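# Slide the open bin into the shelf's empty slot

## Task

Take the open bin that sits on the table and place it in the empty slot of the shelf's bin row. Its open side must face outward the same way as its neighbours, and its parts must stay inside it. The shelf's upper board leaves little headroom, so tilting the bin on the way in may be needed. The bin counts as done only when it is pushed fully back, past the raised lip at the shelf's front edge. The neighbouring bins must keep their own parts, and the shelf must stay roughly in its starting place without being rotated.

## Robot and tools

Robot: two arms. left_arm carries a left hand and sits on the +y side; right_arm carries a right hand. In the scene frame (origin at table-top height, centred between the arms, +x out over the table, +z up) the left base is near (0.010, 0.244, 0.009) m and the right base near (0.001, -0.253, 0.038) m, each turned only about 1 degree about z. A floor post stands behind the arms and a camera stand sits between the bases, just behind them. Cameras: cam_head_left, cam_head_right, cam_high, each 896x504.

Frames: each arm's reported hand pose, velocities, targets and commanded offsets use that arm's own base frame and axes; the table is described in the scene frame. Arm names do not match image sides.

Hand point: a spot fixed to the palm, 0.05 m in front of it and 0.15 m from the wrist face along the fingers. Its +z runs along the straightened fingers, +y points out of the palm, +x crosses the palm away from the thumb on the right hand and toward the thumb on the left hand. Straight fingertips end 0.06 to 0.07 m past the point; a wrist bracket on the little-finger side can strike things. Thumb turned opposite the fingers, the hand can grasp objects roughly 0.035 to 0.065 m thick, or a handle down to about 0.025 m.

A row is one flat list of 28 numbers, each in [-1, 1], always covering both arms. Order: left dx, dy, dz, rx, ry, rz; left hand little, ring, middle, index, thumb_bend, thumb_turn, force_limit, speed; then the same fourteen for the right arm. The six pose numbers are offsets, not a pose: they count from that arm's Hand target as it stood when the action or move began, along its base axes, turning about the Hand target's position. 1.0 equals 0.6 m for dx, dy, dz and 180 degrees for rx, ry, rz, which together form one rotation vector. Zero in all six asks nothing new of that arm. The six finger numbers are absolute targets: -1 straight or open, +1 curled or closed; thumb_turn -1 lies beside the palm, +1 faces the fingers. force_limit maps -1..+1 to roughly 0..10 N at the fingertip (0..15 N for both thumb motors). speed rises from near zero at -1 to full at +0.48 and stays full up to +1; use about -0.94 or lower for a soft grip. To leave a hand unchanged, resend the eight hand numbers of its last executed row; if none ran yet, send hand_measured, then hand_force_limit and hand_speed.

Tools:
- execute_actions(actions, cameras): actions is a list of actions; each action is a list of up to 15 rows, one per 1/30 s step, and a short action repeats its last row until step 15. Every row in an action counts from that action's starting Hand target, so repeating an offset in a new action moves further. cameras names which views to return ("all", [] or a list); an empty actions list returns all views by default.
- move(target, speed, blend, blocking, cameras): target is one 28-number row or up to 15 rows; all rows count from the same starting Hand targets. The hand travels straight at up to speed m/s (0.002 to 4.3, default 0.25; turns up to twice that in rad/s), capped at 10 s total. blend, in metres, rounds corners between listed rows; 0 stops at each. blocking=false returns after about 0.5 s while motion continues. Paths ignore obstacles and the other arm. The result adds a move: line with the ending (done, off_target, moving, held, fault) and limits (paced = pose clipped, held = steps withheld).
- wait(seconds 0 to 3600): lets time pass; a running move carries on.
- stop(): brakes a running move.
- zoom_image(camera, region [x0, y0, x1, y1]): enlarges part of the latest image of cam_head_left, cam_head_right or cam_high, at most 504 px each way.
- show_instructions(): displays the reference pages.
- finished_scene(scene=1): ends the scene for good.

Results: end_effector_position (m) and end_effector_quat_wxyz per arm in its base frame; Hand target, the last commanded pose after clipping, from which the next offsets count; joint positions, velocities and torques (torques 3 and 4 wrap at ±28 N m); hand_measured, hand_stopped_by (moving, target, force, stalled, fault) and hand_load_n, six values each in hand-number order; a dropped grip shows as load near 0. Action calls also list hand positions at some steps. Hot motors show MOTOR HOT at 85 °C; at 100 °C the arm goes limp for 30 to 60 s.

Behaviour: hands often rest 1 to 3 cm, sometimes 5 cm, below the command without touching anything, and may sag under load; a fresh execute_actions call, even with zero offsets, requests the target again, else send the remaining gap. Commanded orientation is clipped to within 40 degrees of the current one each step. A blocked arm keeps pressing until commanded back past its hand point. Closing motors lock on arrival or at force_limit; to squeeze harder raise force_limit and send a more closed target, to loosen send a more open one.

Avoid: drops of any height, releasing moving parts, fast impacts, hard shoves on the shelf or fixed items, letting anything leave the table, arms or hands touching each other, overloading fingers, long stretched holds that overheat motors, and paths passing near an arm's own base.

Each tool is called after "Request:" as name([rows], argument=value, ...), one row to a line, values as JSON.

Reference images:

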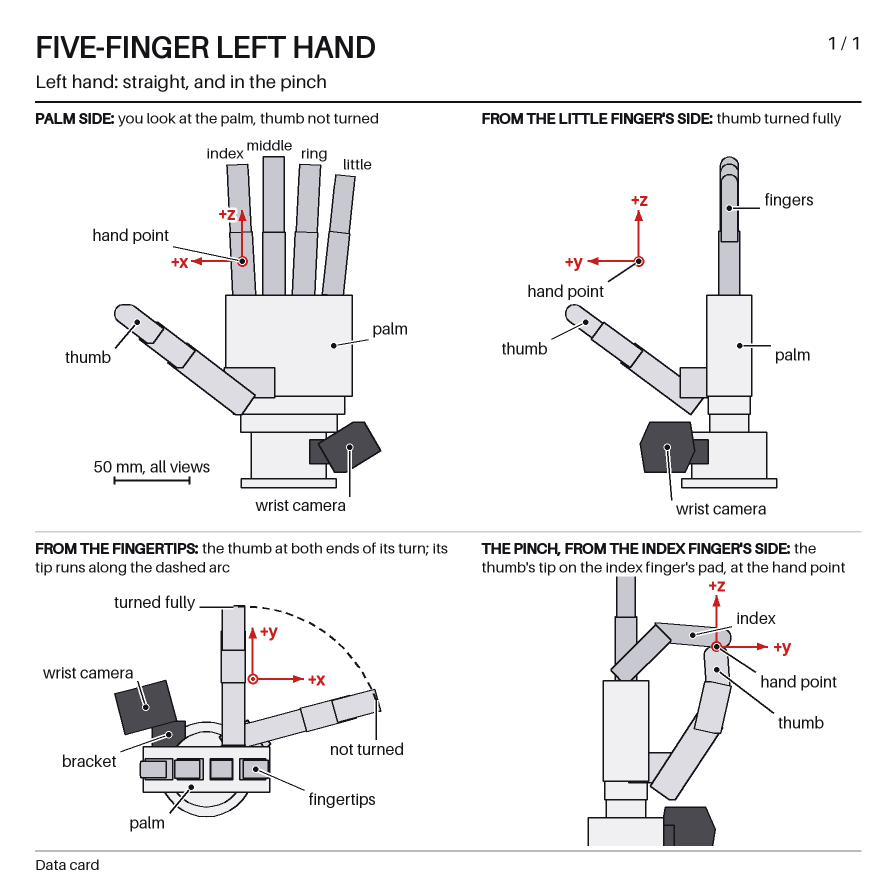

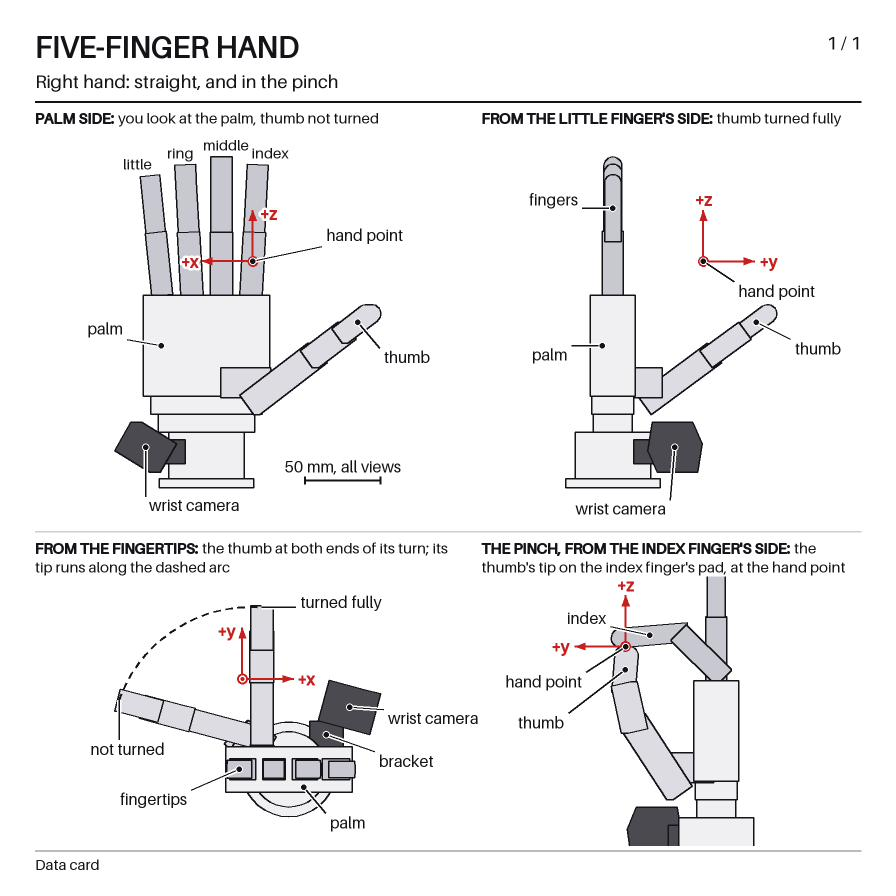

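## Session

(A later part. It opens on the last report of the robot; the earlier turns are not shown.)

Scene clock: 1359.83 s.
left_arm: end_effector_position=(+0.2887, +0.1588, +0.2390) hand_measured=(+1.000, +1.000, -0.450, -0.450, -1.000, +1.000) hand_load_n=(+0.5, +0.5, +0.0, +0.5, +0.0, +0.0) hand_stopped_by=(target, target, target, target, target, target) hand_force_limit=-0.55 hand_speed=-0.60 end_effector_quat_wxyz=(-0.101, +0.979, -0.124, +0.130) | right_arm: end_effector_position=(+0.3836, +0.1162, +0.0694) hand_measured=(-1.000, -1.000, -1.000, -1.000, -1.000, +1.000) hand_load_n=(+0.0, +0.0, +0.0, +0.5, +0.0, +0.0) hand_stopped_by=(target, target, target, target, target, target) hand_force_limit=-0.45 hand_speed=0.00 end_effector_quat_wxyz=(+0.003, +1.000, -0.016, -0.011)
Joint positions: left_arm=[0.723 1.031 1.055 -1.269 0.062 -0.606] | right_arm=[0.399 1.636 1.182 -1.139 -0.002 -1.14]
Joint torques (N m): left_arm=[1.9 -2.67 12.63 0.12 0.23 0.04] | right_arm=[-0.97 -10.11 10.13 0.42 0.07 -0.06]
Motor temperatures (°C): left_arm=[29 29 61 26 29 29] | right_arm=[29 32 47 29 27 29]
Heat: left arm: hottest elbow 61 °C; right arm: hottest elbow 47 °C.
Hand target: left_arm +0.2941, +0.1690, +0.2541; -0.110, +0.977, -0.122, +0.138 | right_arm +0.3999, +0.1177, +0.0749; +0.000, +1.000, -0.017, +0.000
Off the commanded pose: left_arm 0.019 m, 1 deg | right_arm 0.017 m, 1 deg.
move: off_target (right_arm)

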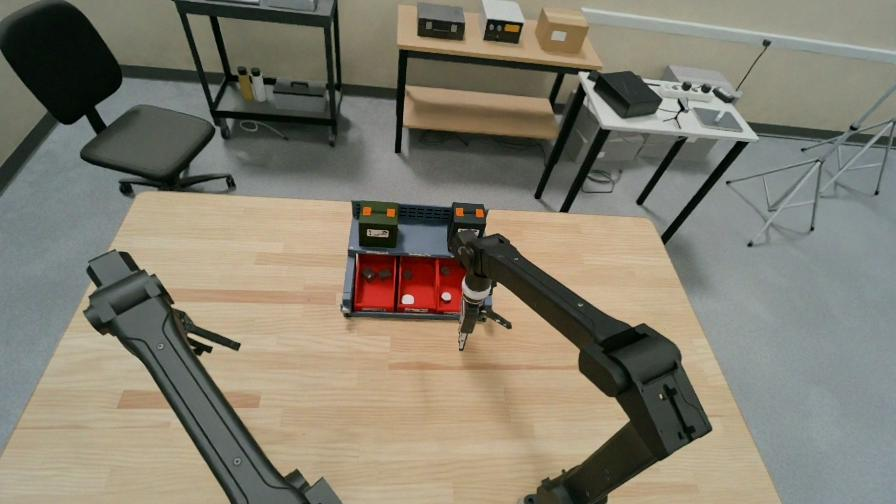

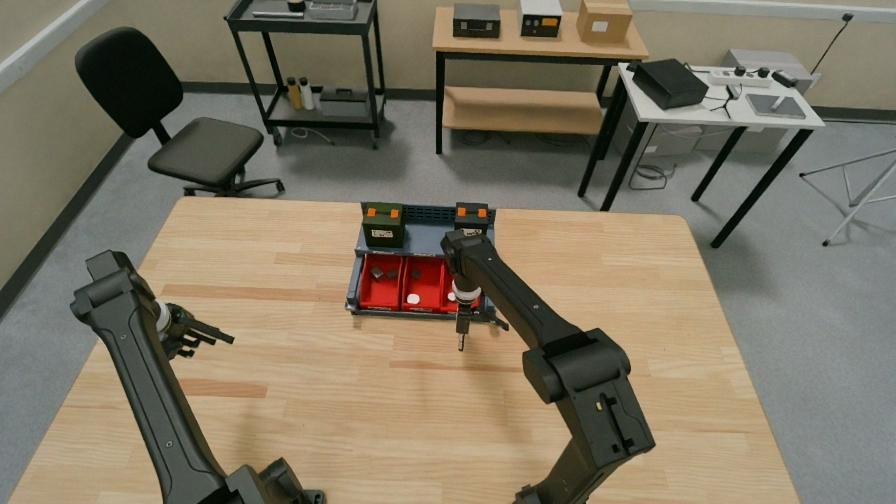

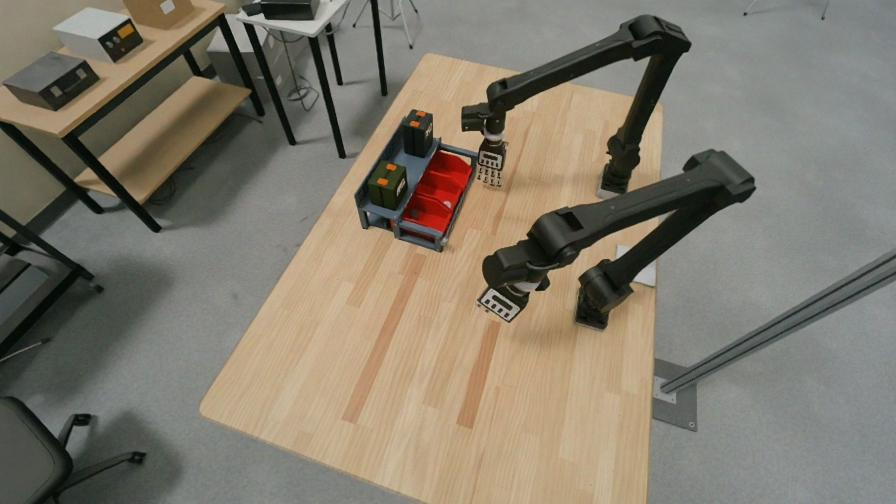

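Request:
move(target=[0,0,0,0,0,0,1,1,-0.45,-0.45,-1,1,-0.55,-0.6,0.045,-0.0015,0,0,0,0,-1,-1,-1,-1,-1,1,-0.45,0], cameras=["cam_head_left","cam_head_right","cam_high"], speed=0.05)

Request:
zoom_image(camera="cam_head_left", region=[400, 240, 500, 350])

Request:
zoom_image(camera="cam_high", region=[440, 150, 500, 220])

Scene clock: 1363.40 s.
left_arm: end_effector_position=(+0.2887, +0.1588, +0.2390) hand_measured=(+1.000, +1.000, -0.450, -0.450, -1.000, +1.000) hand_load_n=(+0.0, +0.0, +0.0, +0.0, +0.0, +0.0) hand_stopped_by=(target, target, target, target, target, target) hand_force_limit=-0.55 hand_speed=-0.60 end_effector_quat_wxyz=(-0.101, +0.979, -0.124, +0.130) | right_arm: end_effector_position=(+0.4119, +0.1168, +0.0691) hand_measured=(-1.000, -1.000, -1.000, -1.000, -1.000, +1.000) hand_load_n=(+0.0, +0.5, +0.0, +0.0, +0.0, +0.0) hand_stopped_by=(target, target, target, target, target, target) hand_force_limit=-0.45 hand_speed=0.00 end_effector_quat_wxyz=(+0.002, +1.000, -0.016, -0.008)
Joint positions: left_arm=[0.723 1.031 1.055 -1.269 0.062 -0.606] | right_arm=[0.377 1.695 1.259 -1.15 -0.002 -1.162]
Joint torques (N m): left_arm=[1.96 -2.67 12.64 0.1 0.23 0.04] | right_arm=[-1.08 -11.4 10.26 0.17 0.07 -0.07]
Motor temperatures (°C): left_arm=[29 29 61 26 29 29] | right_arm=[29 32 47 29 27 29]
Heat: left arm: hottest elbow 61 °C; right arm: hottest elbow 47 °C.
Hand target: left_arm +0.2941, +0.1690, +0.2541; -0.110, +0.977, -0.122, +0.138 | right_arm +0.4270, +0.1169, +0.0750; +0.000, +1.000, -0.017, +0.000
Off the commanded pose: left_arm 0.019 m, 1 deg | right_arm 0.016 m, 1 deg.
move: off_target (right_arm)

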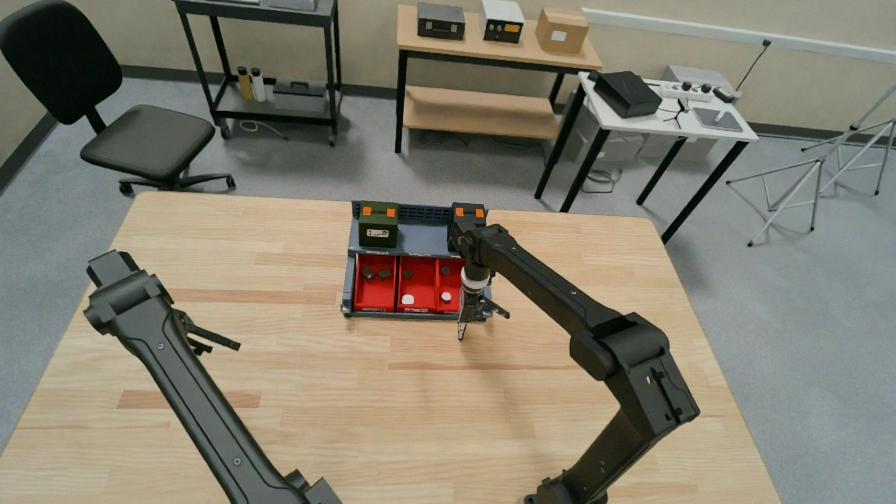

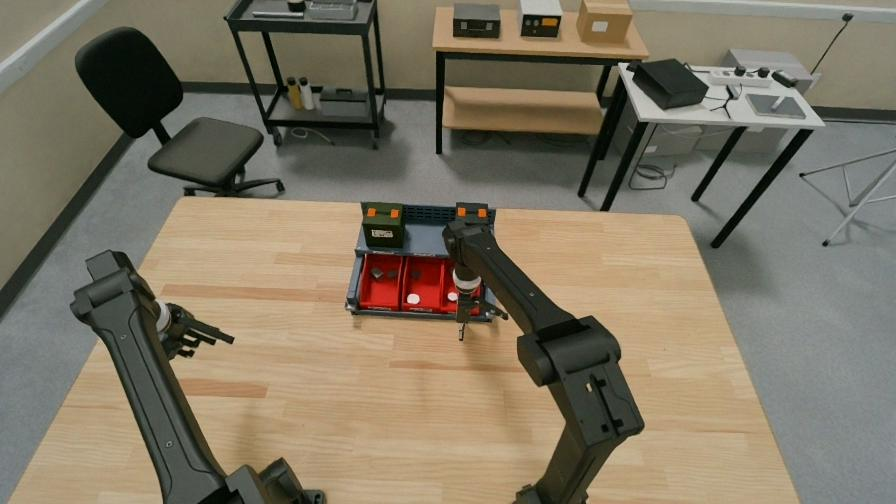

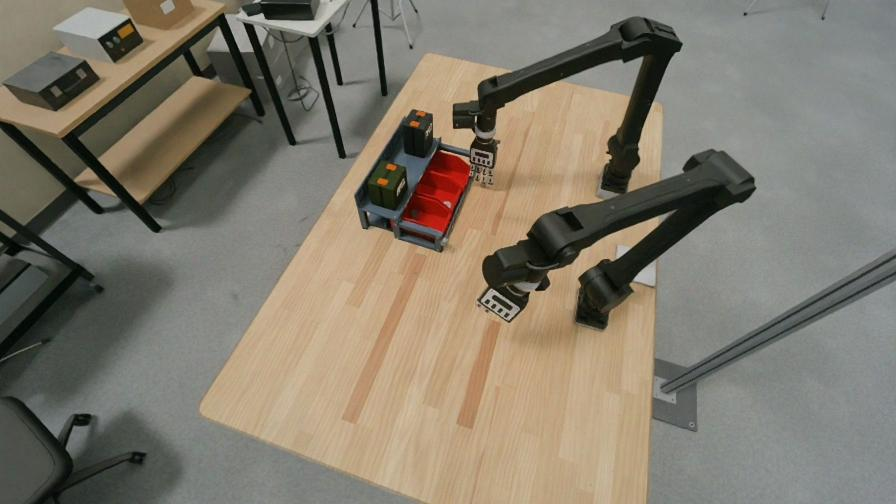

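Scaled by 4.582 from the camera's image (finer frame: 1280x720).

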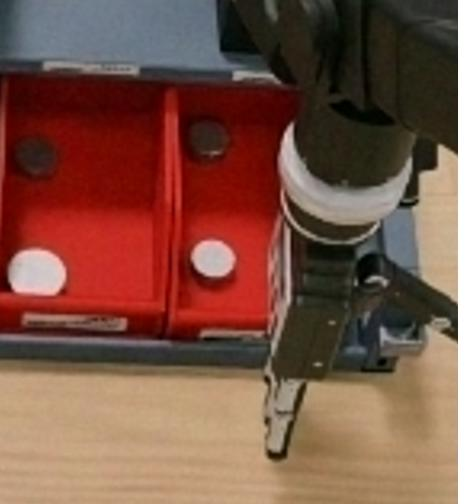

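Scaled by 7.200 from the camera's image (finer frame: 1280x720).

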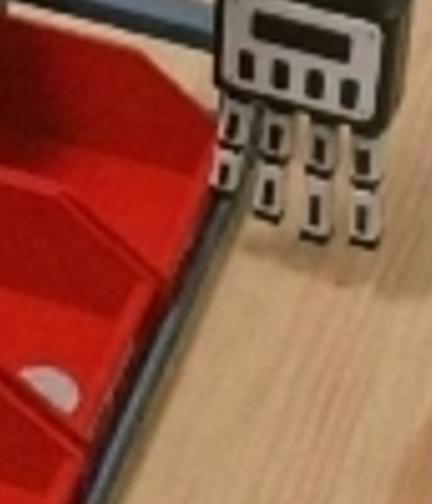

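Request:
move(target=[0,0,0,0,0,0,1,1,-0.45,-0.45,-1,1,-0.55,-0.6,0.025,-0.001,0,0,0,0,-1,-1,-1,-1,-1,1,-0.45,0], cameras=["cam_head_left","cam_high"], speed=0.04)

Request:
zoom_image(camera="cam_head_left", region=[400, 240, 500, 350])

Request:
zoom_image(camera="cam_high", region=[440, 150, 500, 220])

Scene clock: 1368.17 s.
left_arm: end_effector_position=(+0.2887, +0.1588, +0.2390) hand_measured=(+1.000, +1.000, -0.450, -0.450, -1.000, +1.000) hand_load_n=(+0.0, +0.0, +0.0, +0.0, +0.0, +0.0) hand_stopped_by=(target, target, target, target, target, target) hand_force_limit=-0.55 hand_speed=-0.60 end_effector_quat_wxyz=(-0.101, +0.979, -0.124, +0.130) | right_arm: end_effector_position=(+0.4270, +0.1164, +0.0692) hand_measured=(-1.000, -1.000, -1.000, -1.000, -1.000, +1.000) hand_load_n=(+0.0, +0.0, +0.0, +0.0, +0.0, +0.0) hand_stopped_by=(target, target, target, target, target, target) hand_force_limit=-0.45 hand_speed=0.00 end_effector_quat_wxyz=(+0.002, +1.000, -0.016, -0.008)
Joint positions: left_arm=[0.723 1.031 1.055 -1.269 0.062 -0.606] | right_arm=[0.365 1.728 1.304 -1.162 -0.002 -1.174]
Joint torques (N m): left_arm=[1.9 -2.67 12.63 0.12 0.24 0.04] | right_arm=[-0.97 -11.87 10.33 0.16 0.07 -0.05]
Motor temperatures (°C): left_arm=[29 29 61 26 29 29] | right_arm=[29 32 48 29 27 29]
Heat: left arm: hottest elbow 61 °C; right arm: hottest elbow 48 °C.
Hand target: left_arm +0.2941, +0.1690, +0.2541; -0.110, +0.977, -0.122, +0.138 | right_arm +0.4421, +0.1162, +0.0750; +0.000, +1.000, -0.017, +0.000
Off the commanded pose: left_arm 0.019 m, 1 deg | right_arm 0.016 m, 1 deg.
move: off_target (right_arm)

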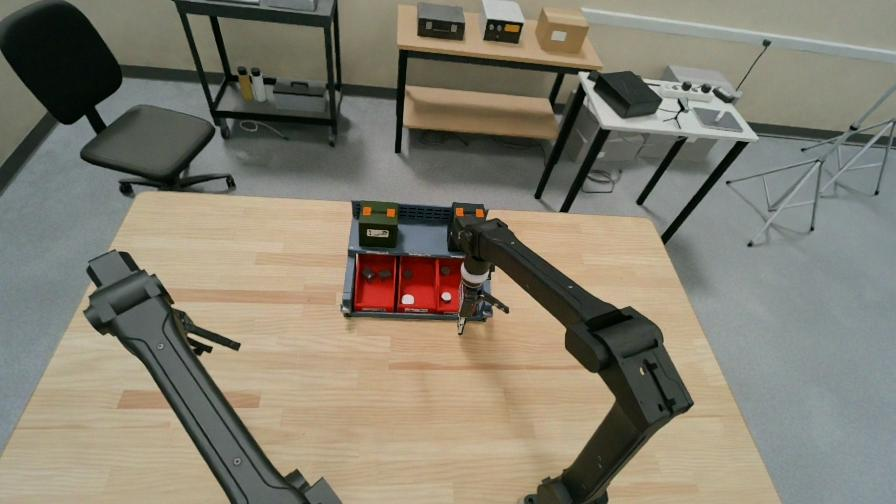

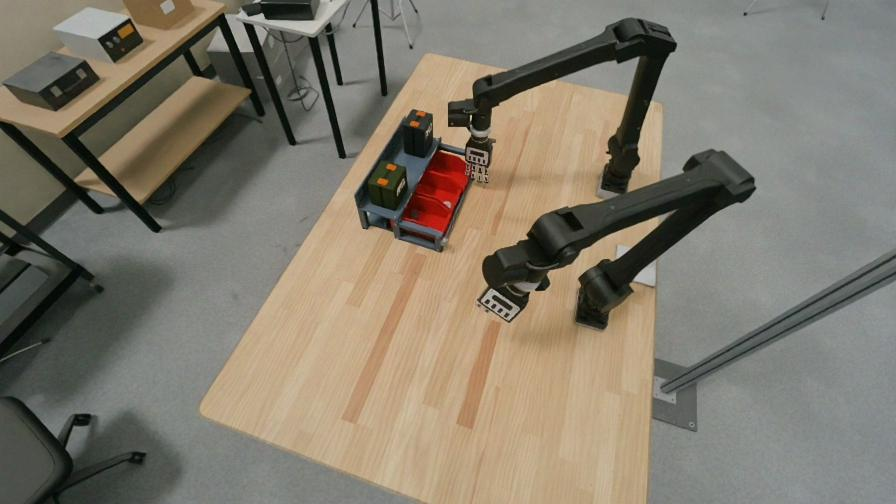

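Scaled by 4.582 from the camera's image (finer frame: 1280x720).

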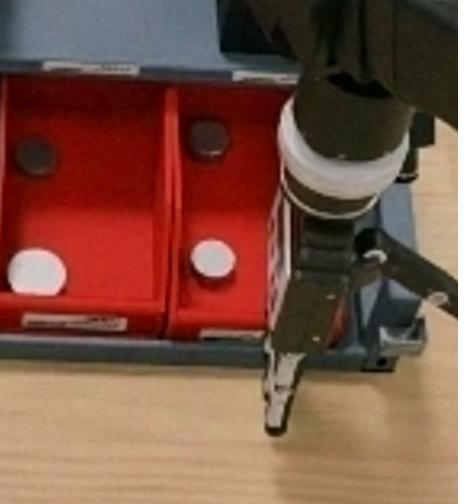

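Scaled by 7.200 from the camera's image (finer frame: 1280x720).

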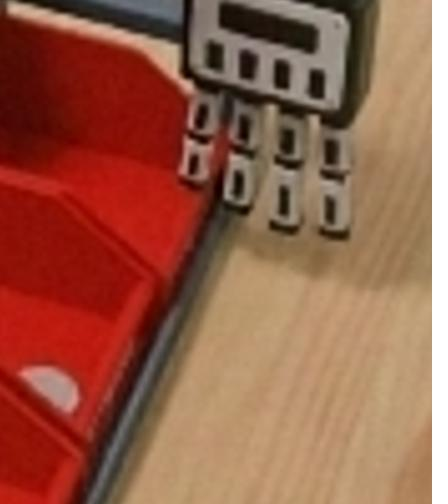

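Request:
move([
  [0,0,0,0,0,0,1,1,-0.45,-0.45,-1,1,-0.55,-0.6,-0.08,0.002,0,0,0,0,-1,-1,-1,-1,-1,1,-0.45,0],
  [0,0,0,0,0,0,1,1,-0.45,-0.45,-1,1,-0.55,-0.6,-0.08,0.002,-0.024,0,0,0,-1,-1,-1,-1,-1,1,-0.45,0],
  [0,0,0,0,0,0,1,1,-0.45,-0.45,-1,1,-0.55,-0.6,-0.02,0.001,-0.024,0,0,0,-1,-1,-1,-1,-1,1,-0.45,0],
], cameras=["cam_head_left","cam_high"], speed=0.06)

Request:
zoom_image(camera="cam_head_left", region=[400, 240, 500, 350])

Request:
zoom_image(camera="cam_high", region=[440, 150, 500, 220])

Scene clock: 1375.50 s.
left_arm: end_effector_position=(+0.2887, +0.1588, +0.2390) hand_measured=(+1.000, +1.000, -0.450, -0.450, -1.000, +1.000) hand_load_n=(+0.0, +0.0, +0.0, +0.0, +0.0, +0.0) hand_stopped_by=(target, target, target, target, target, target) hand_force_limit=-0.55 hand_speed=-0.60 end_effector_quat_wxyz=(-0.101, +0.979, -0.124, +0.130) | right_arm: end_effector_position=(+0.4141, +0.1172, +0.0548) hand_measured=(-1.000, -1.000, -1.000, -1.000, -1.000, +1.000) hand_load_n=(+0.0, +0.0, +0.0, +0.0, +0.0, +0.0) hand_stopped_by=(target, target, target, target, target, target) hand_force_limit=-0.45 hand_speed=0.00 end_effector_quat_wxyz=(+0.002, +1.000, -0.015, -0.008)
Joint positions: left_arm=[0.723 1.031 1.055 -1.269 0.062 -0.606] | right_arm=[0.376 1.717 1.247 -1.118 -0.002 -1.164]
Joint torques (N m): left_arm=[1.96 -2.67 12.63 0.12 0.23 0.04] | right_arm=[-1.03 -11.58 10.25 0.25 0.07 -0.08]
Motor temperatures (°C): left_arm=[29 29 61 26 29 29] | right_arm=[29 32 48 29 27 29]
Heat: left arm: hottest elbow 61 °C; right arm: hottest elbow 48 °C.
Hand target: left_arm +0.2941, +0.1690, +0.2541; -0.110, +0.977, -0.122, +0.138 | right_arm +0.4301, +0.1168, +0.0606; +0.000, +1.000, -0.017, +0.000
Off the commanded pose: left_arm 0.019 m, 1 deg | right_arm 0.017 m, 1 deg.
move: off_target (right_arm)

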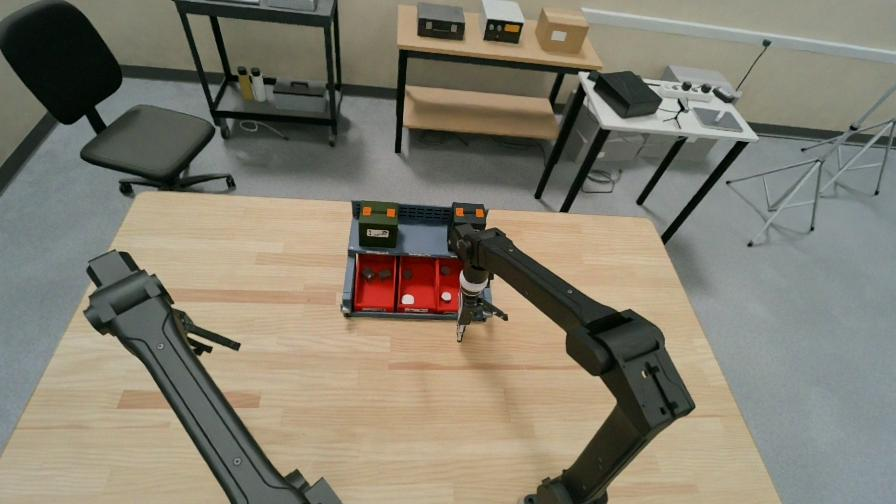

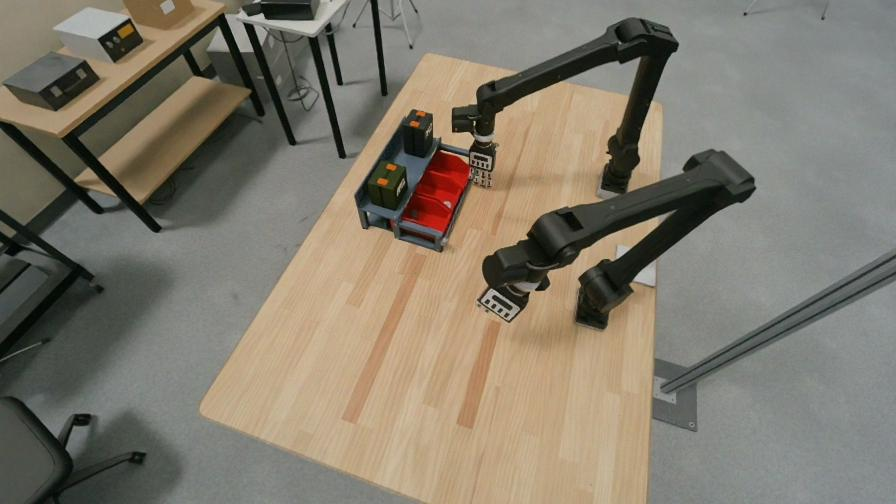

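Scaled by 4.582 from the camera's image (finer frame: 1280x720).

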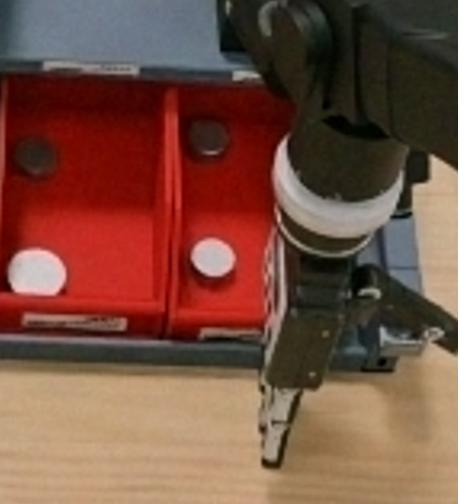

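Scaled by 7.200 from the camera's image (finer frame: 1280x720).

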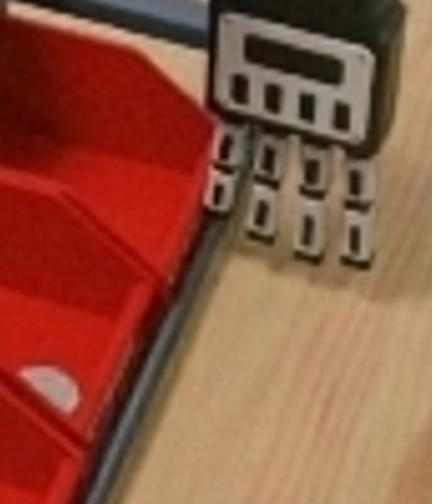

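Request:
move(target=[0,0,0,0,0,0,1,1,-0.45,-0.45,-1,1,-0.55,-0.6,0.018,-0.001,0,0,0,0,-1,-1,-1,-1,-1,1,-0.45,0], cameras=["cam_head_left","cam_high"], speed=0.04)

Request:
zoom_image(camera="cam_head_left", region=[400, 240, 500, 350])

Request:
zoom_image(camera="cam_high", region=[440, 150, 500, 220])

Scene clock: 1378.77 s.
left_arm: end_effector_position=(+0.2887, +0.1588, +0.2390) hand_measured=(+1.000, +1.000, -0.450, -0.450, -1.000, +1.000) hand_load_n=(+0.0, +0.0, +0.0, +0.0, +0.0, +0.0) hand_stopped_by=(target, target, target, target, target, target) hand_force_limit=-0.55 hand_speed=-0.60 end_effector_quat_wxyz=(-0.101, +0.979, -0.124, +0.130) | right_arm: end_effector_position=(+0.4225, +0.1161, +0.0537) hand_measured=(-1.000, -1.000, -1.000, -1.000, -1.000, +1.000) hand_load_n=(+0.0, +0.0, +0.0, +0.0, +0.0, +0.0) hand_stopped_by=(target, target, target, target, target, target) hand_force_limit=-0.45 hand_speed=0.00 end_effector_quat_wxyz=(+0.003, +1.000, -0.015, -0.012)
Joint positions: left_arm=[0.723 1.031 1.055 -1.269 0.062 -0.606] | right_arm=[0.368 1.741 1.275 -1.129 -0.002 -1.173]
Joint torques (N m): left_arm=[1.9 -2.67 12.63 0.12 0.23 0.04] | right_arm=[-1.14 -12.1 10.45 0.36 0.06 -0.06]
Motor temperatures (°C): left_arm=[29 29 62 26 29 29] | right_arm=[29 33 48 29 27 29]
Heat: left arm: hottest elbow 62 °C; right arm: hottest elbow 48 °C.
Hand target: left_arm +0.2941, +0.1690, +0.2541; -0.110, +0.977, -0.122, +0.138 | right_arm +0.4409, +0.1163, +0.0605; +0.000, +1.000, -0.017, +0.000
Off the commanded pose: left_arm 0.019 m, 1 deg | right_arm 0.020 m, 1 deg.
move: off_target (right_arm)

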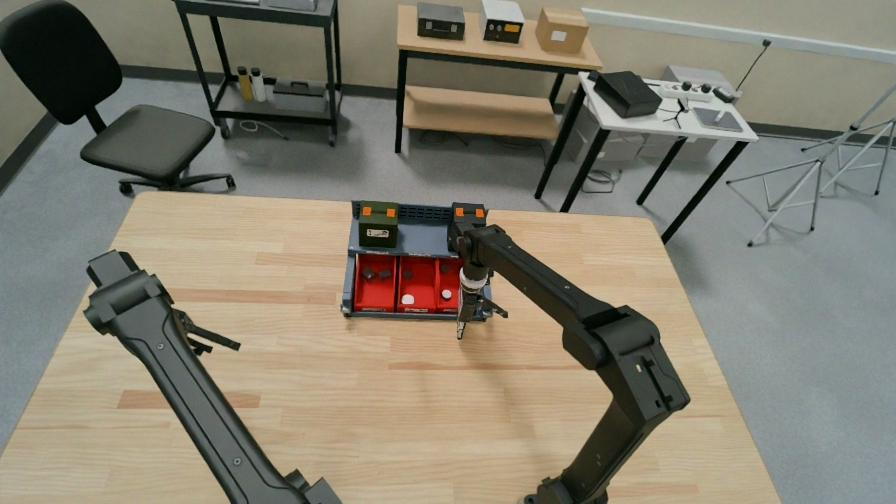

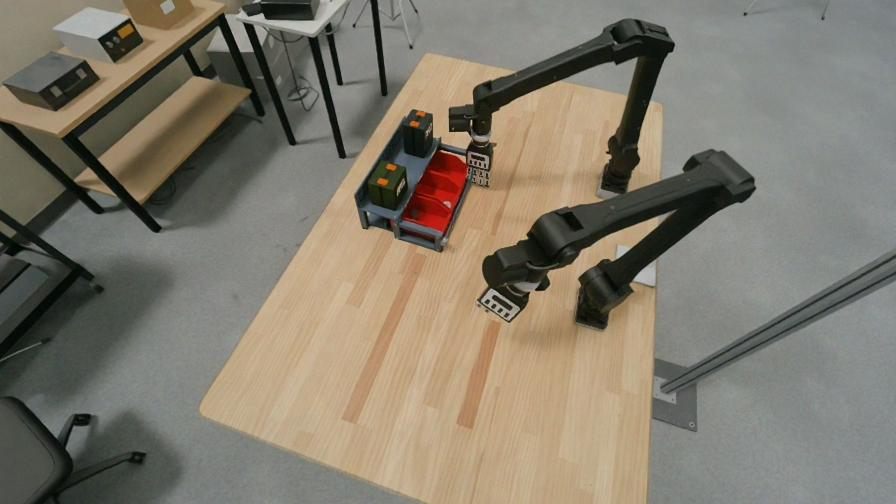

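Scaled by 4.582 from the camera's image (finer frame: 1280x720).

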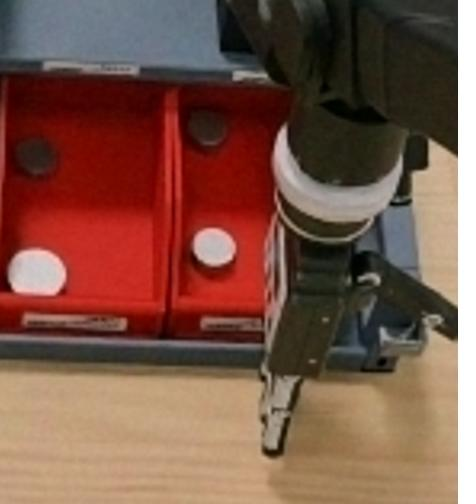

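Scaled by 7.200 from the camera's image (finer frame: 1280x720).

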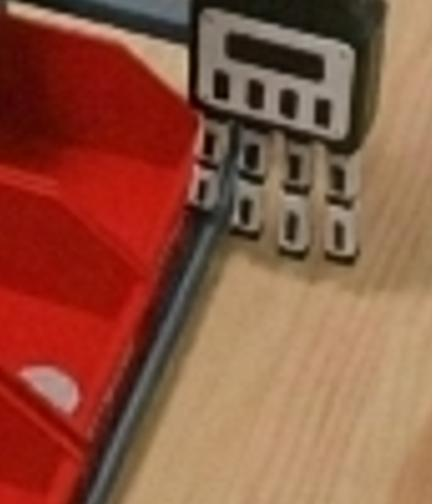

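Request:
move([
  [0,0,0,0,0,0,1,1,-0.45,-0.45,-1,1,-0.55,-0.6,-0.1,0.002,0.01,0,0,0,-1,-1,-1,-1,-1,1,-0.45,0],
  [0,0,0,0,0,0,1,1,-0.45,-0.45,-1,1,-0.55,-0.6,-0.17,-0.15,0.25,0,0,0,-1,-1,-1,-1,-1,1,-0.45,0],
], cameras=["cam_head_left","cam_head_right","cam_high"], speed=0.15, blend=[0.01,0])

Request:
zoom_image(camera="cam_head_left", region=[340, 240, 500, 350])

Request:
zoom_image(camera="cam_head_right", region=[340, 240, 500, 350])

Request:
zoom_image(camera="cam_high", region=[380, 130, 500, 260])

Scene clock: 1384.57 s.
left_arm: end_effector_position=(+0.2887, +0.1588, +0.2390) hand_measured=(+1.000, +1.000, -0.450, -0.450, -1.000, +1.000) hand_load_n=(+0.0, +0.0, +0.0, +0.0, +0.0, +0.0) hand_stopped_by=(target, target, target, target, target, target) hand_force_limit=-0.55 hand_speed=-0.60 end_effector_quat_wxyz=(-0.101, +0.979, -0.124, +0.130) | right_arm: end_effector_position=(+0.3277, +0.0271, +0.1963) hand_measured=(-1.000, -1.000, -1.000, -1.000, -1.000, +1.000) hand_load_n=(+0.0, +0.0, +0.0, +0.0, +0.0, +0.0) hand_stopped_by=(target, target, target, target, target, target) hand_force_limit=-0.45 hand_speed=0.00 end_effector_quat_wxyz=(+0.004, +1.000, -0.017, -0.016)
Joint positions: left_arm=[0.723 1.031 1.055 -1.269 0.062 -0.606] | right_arm=[0.236 1.34 1.203 -1.468 0 -1.301]
Joint torques (N m): left_arm=[1.9 -2.67 12.63 0.12 0.23 0.04] | right_arm=[-0.97 -8.12 10.97 0.18 -0.02 -0.03]
Motor temperatures (°C): left_arm=[29 29 62 26 29 29] | right_arm=[29 33 48 29 27 28]
Heat: left arm: hottest elbow 62 °C; right arm: hottest elbow 48 °C.
Hand target: left_arm +0.2941, +0.1690, +0.2541; -0.110, +0.977, -0.122, +0.138 | right_arm +0.3389, +0.0263, +0.2106; +0.000, +1.000, -0.017, +0.000
Off the commanded pose: left_arm 0.019 m, 1 deg | right_arm 0.018 m, 2 deg.
move: off_target (right_arm)

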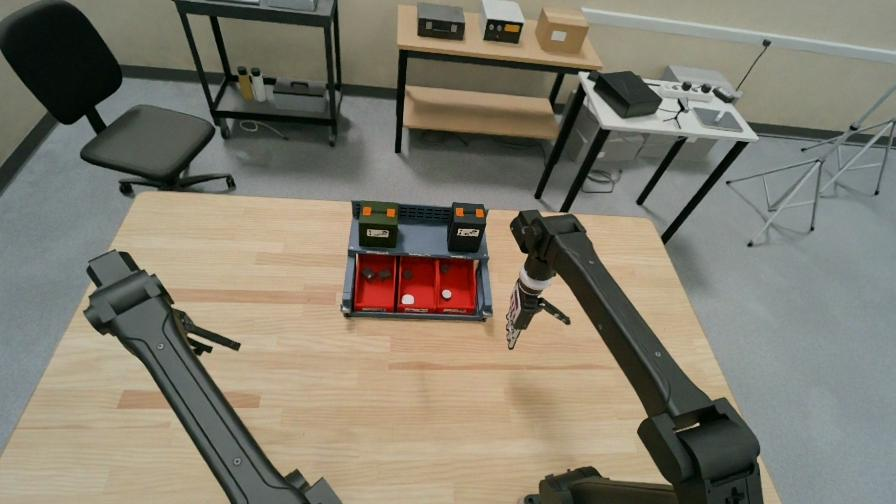

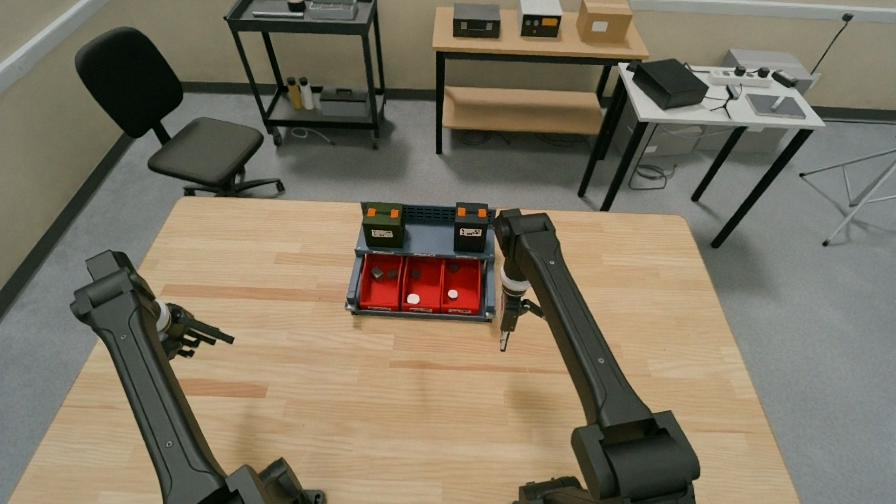

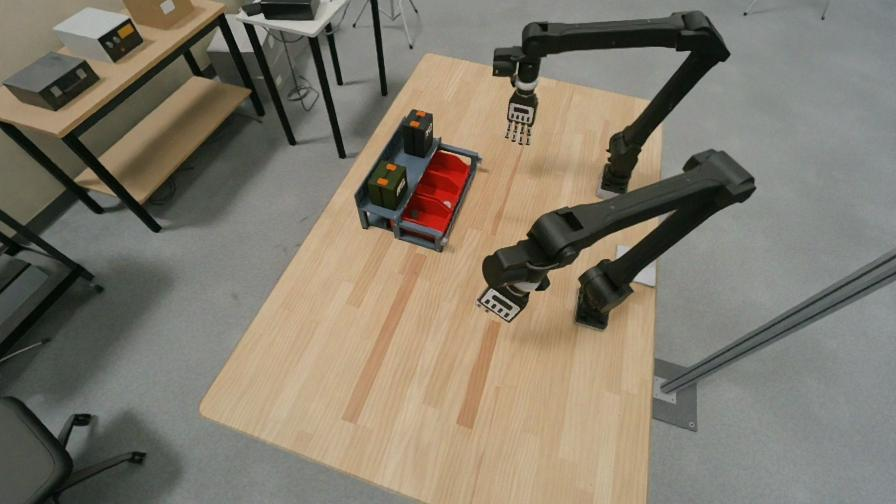

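Scaled by 3.150 from the camera's image (finer frame: 1280x720).

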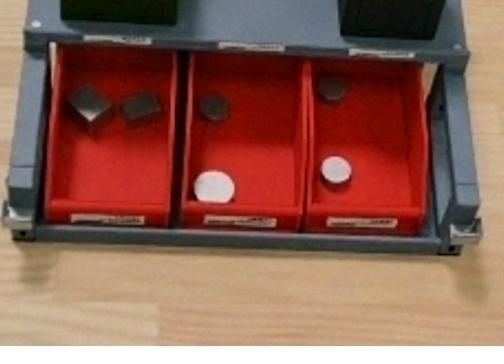

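Scaled by 3.150 from the camera's image (finer frame: 1280x720).

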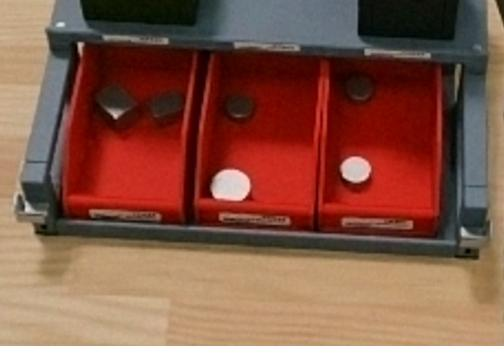

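Scaled by 3.877 from the camera's image (finer frame: 1280x720).

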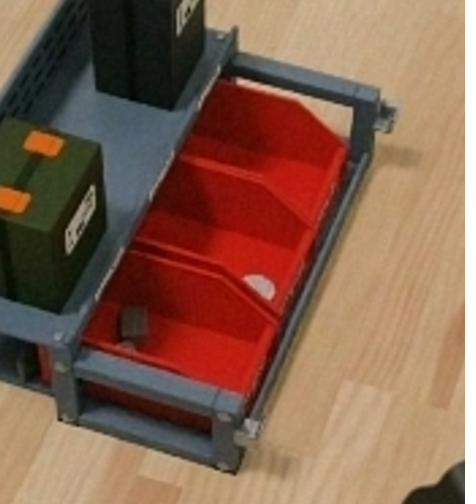

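All three bins are aligned, and the inserted bin sits behind the lip with its parts still in it.

Request:
finished_scene()

The scene is finished: the task was done.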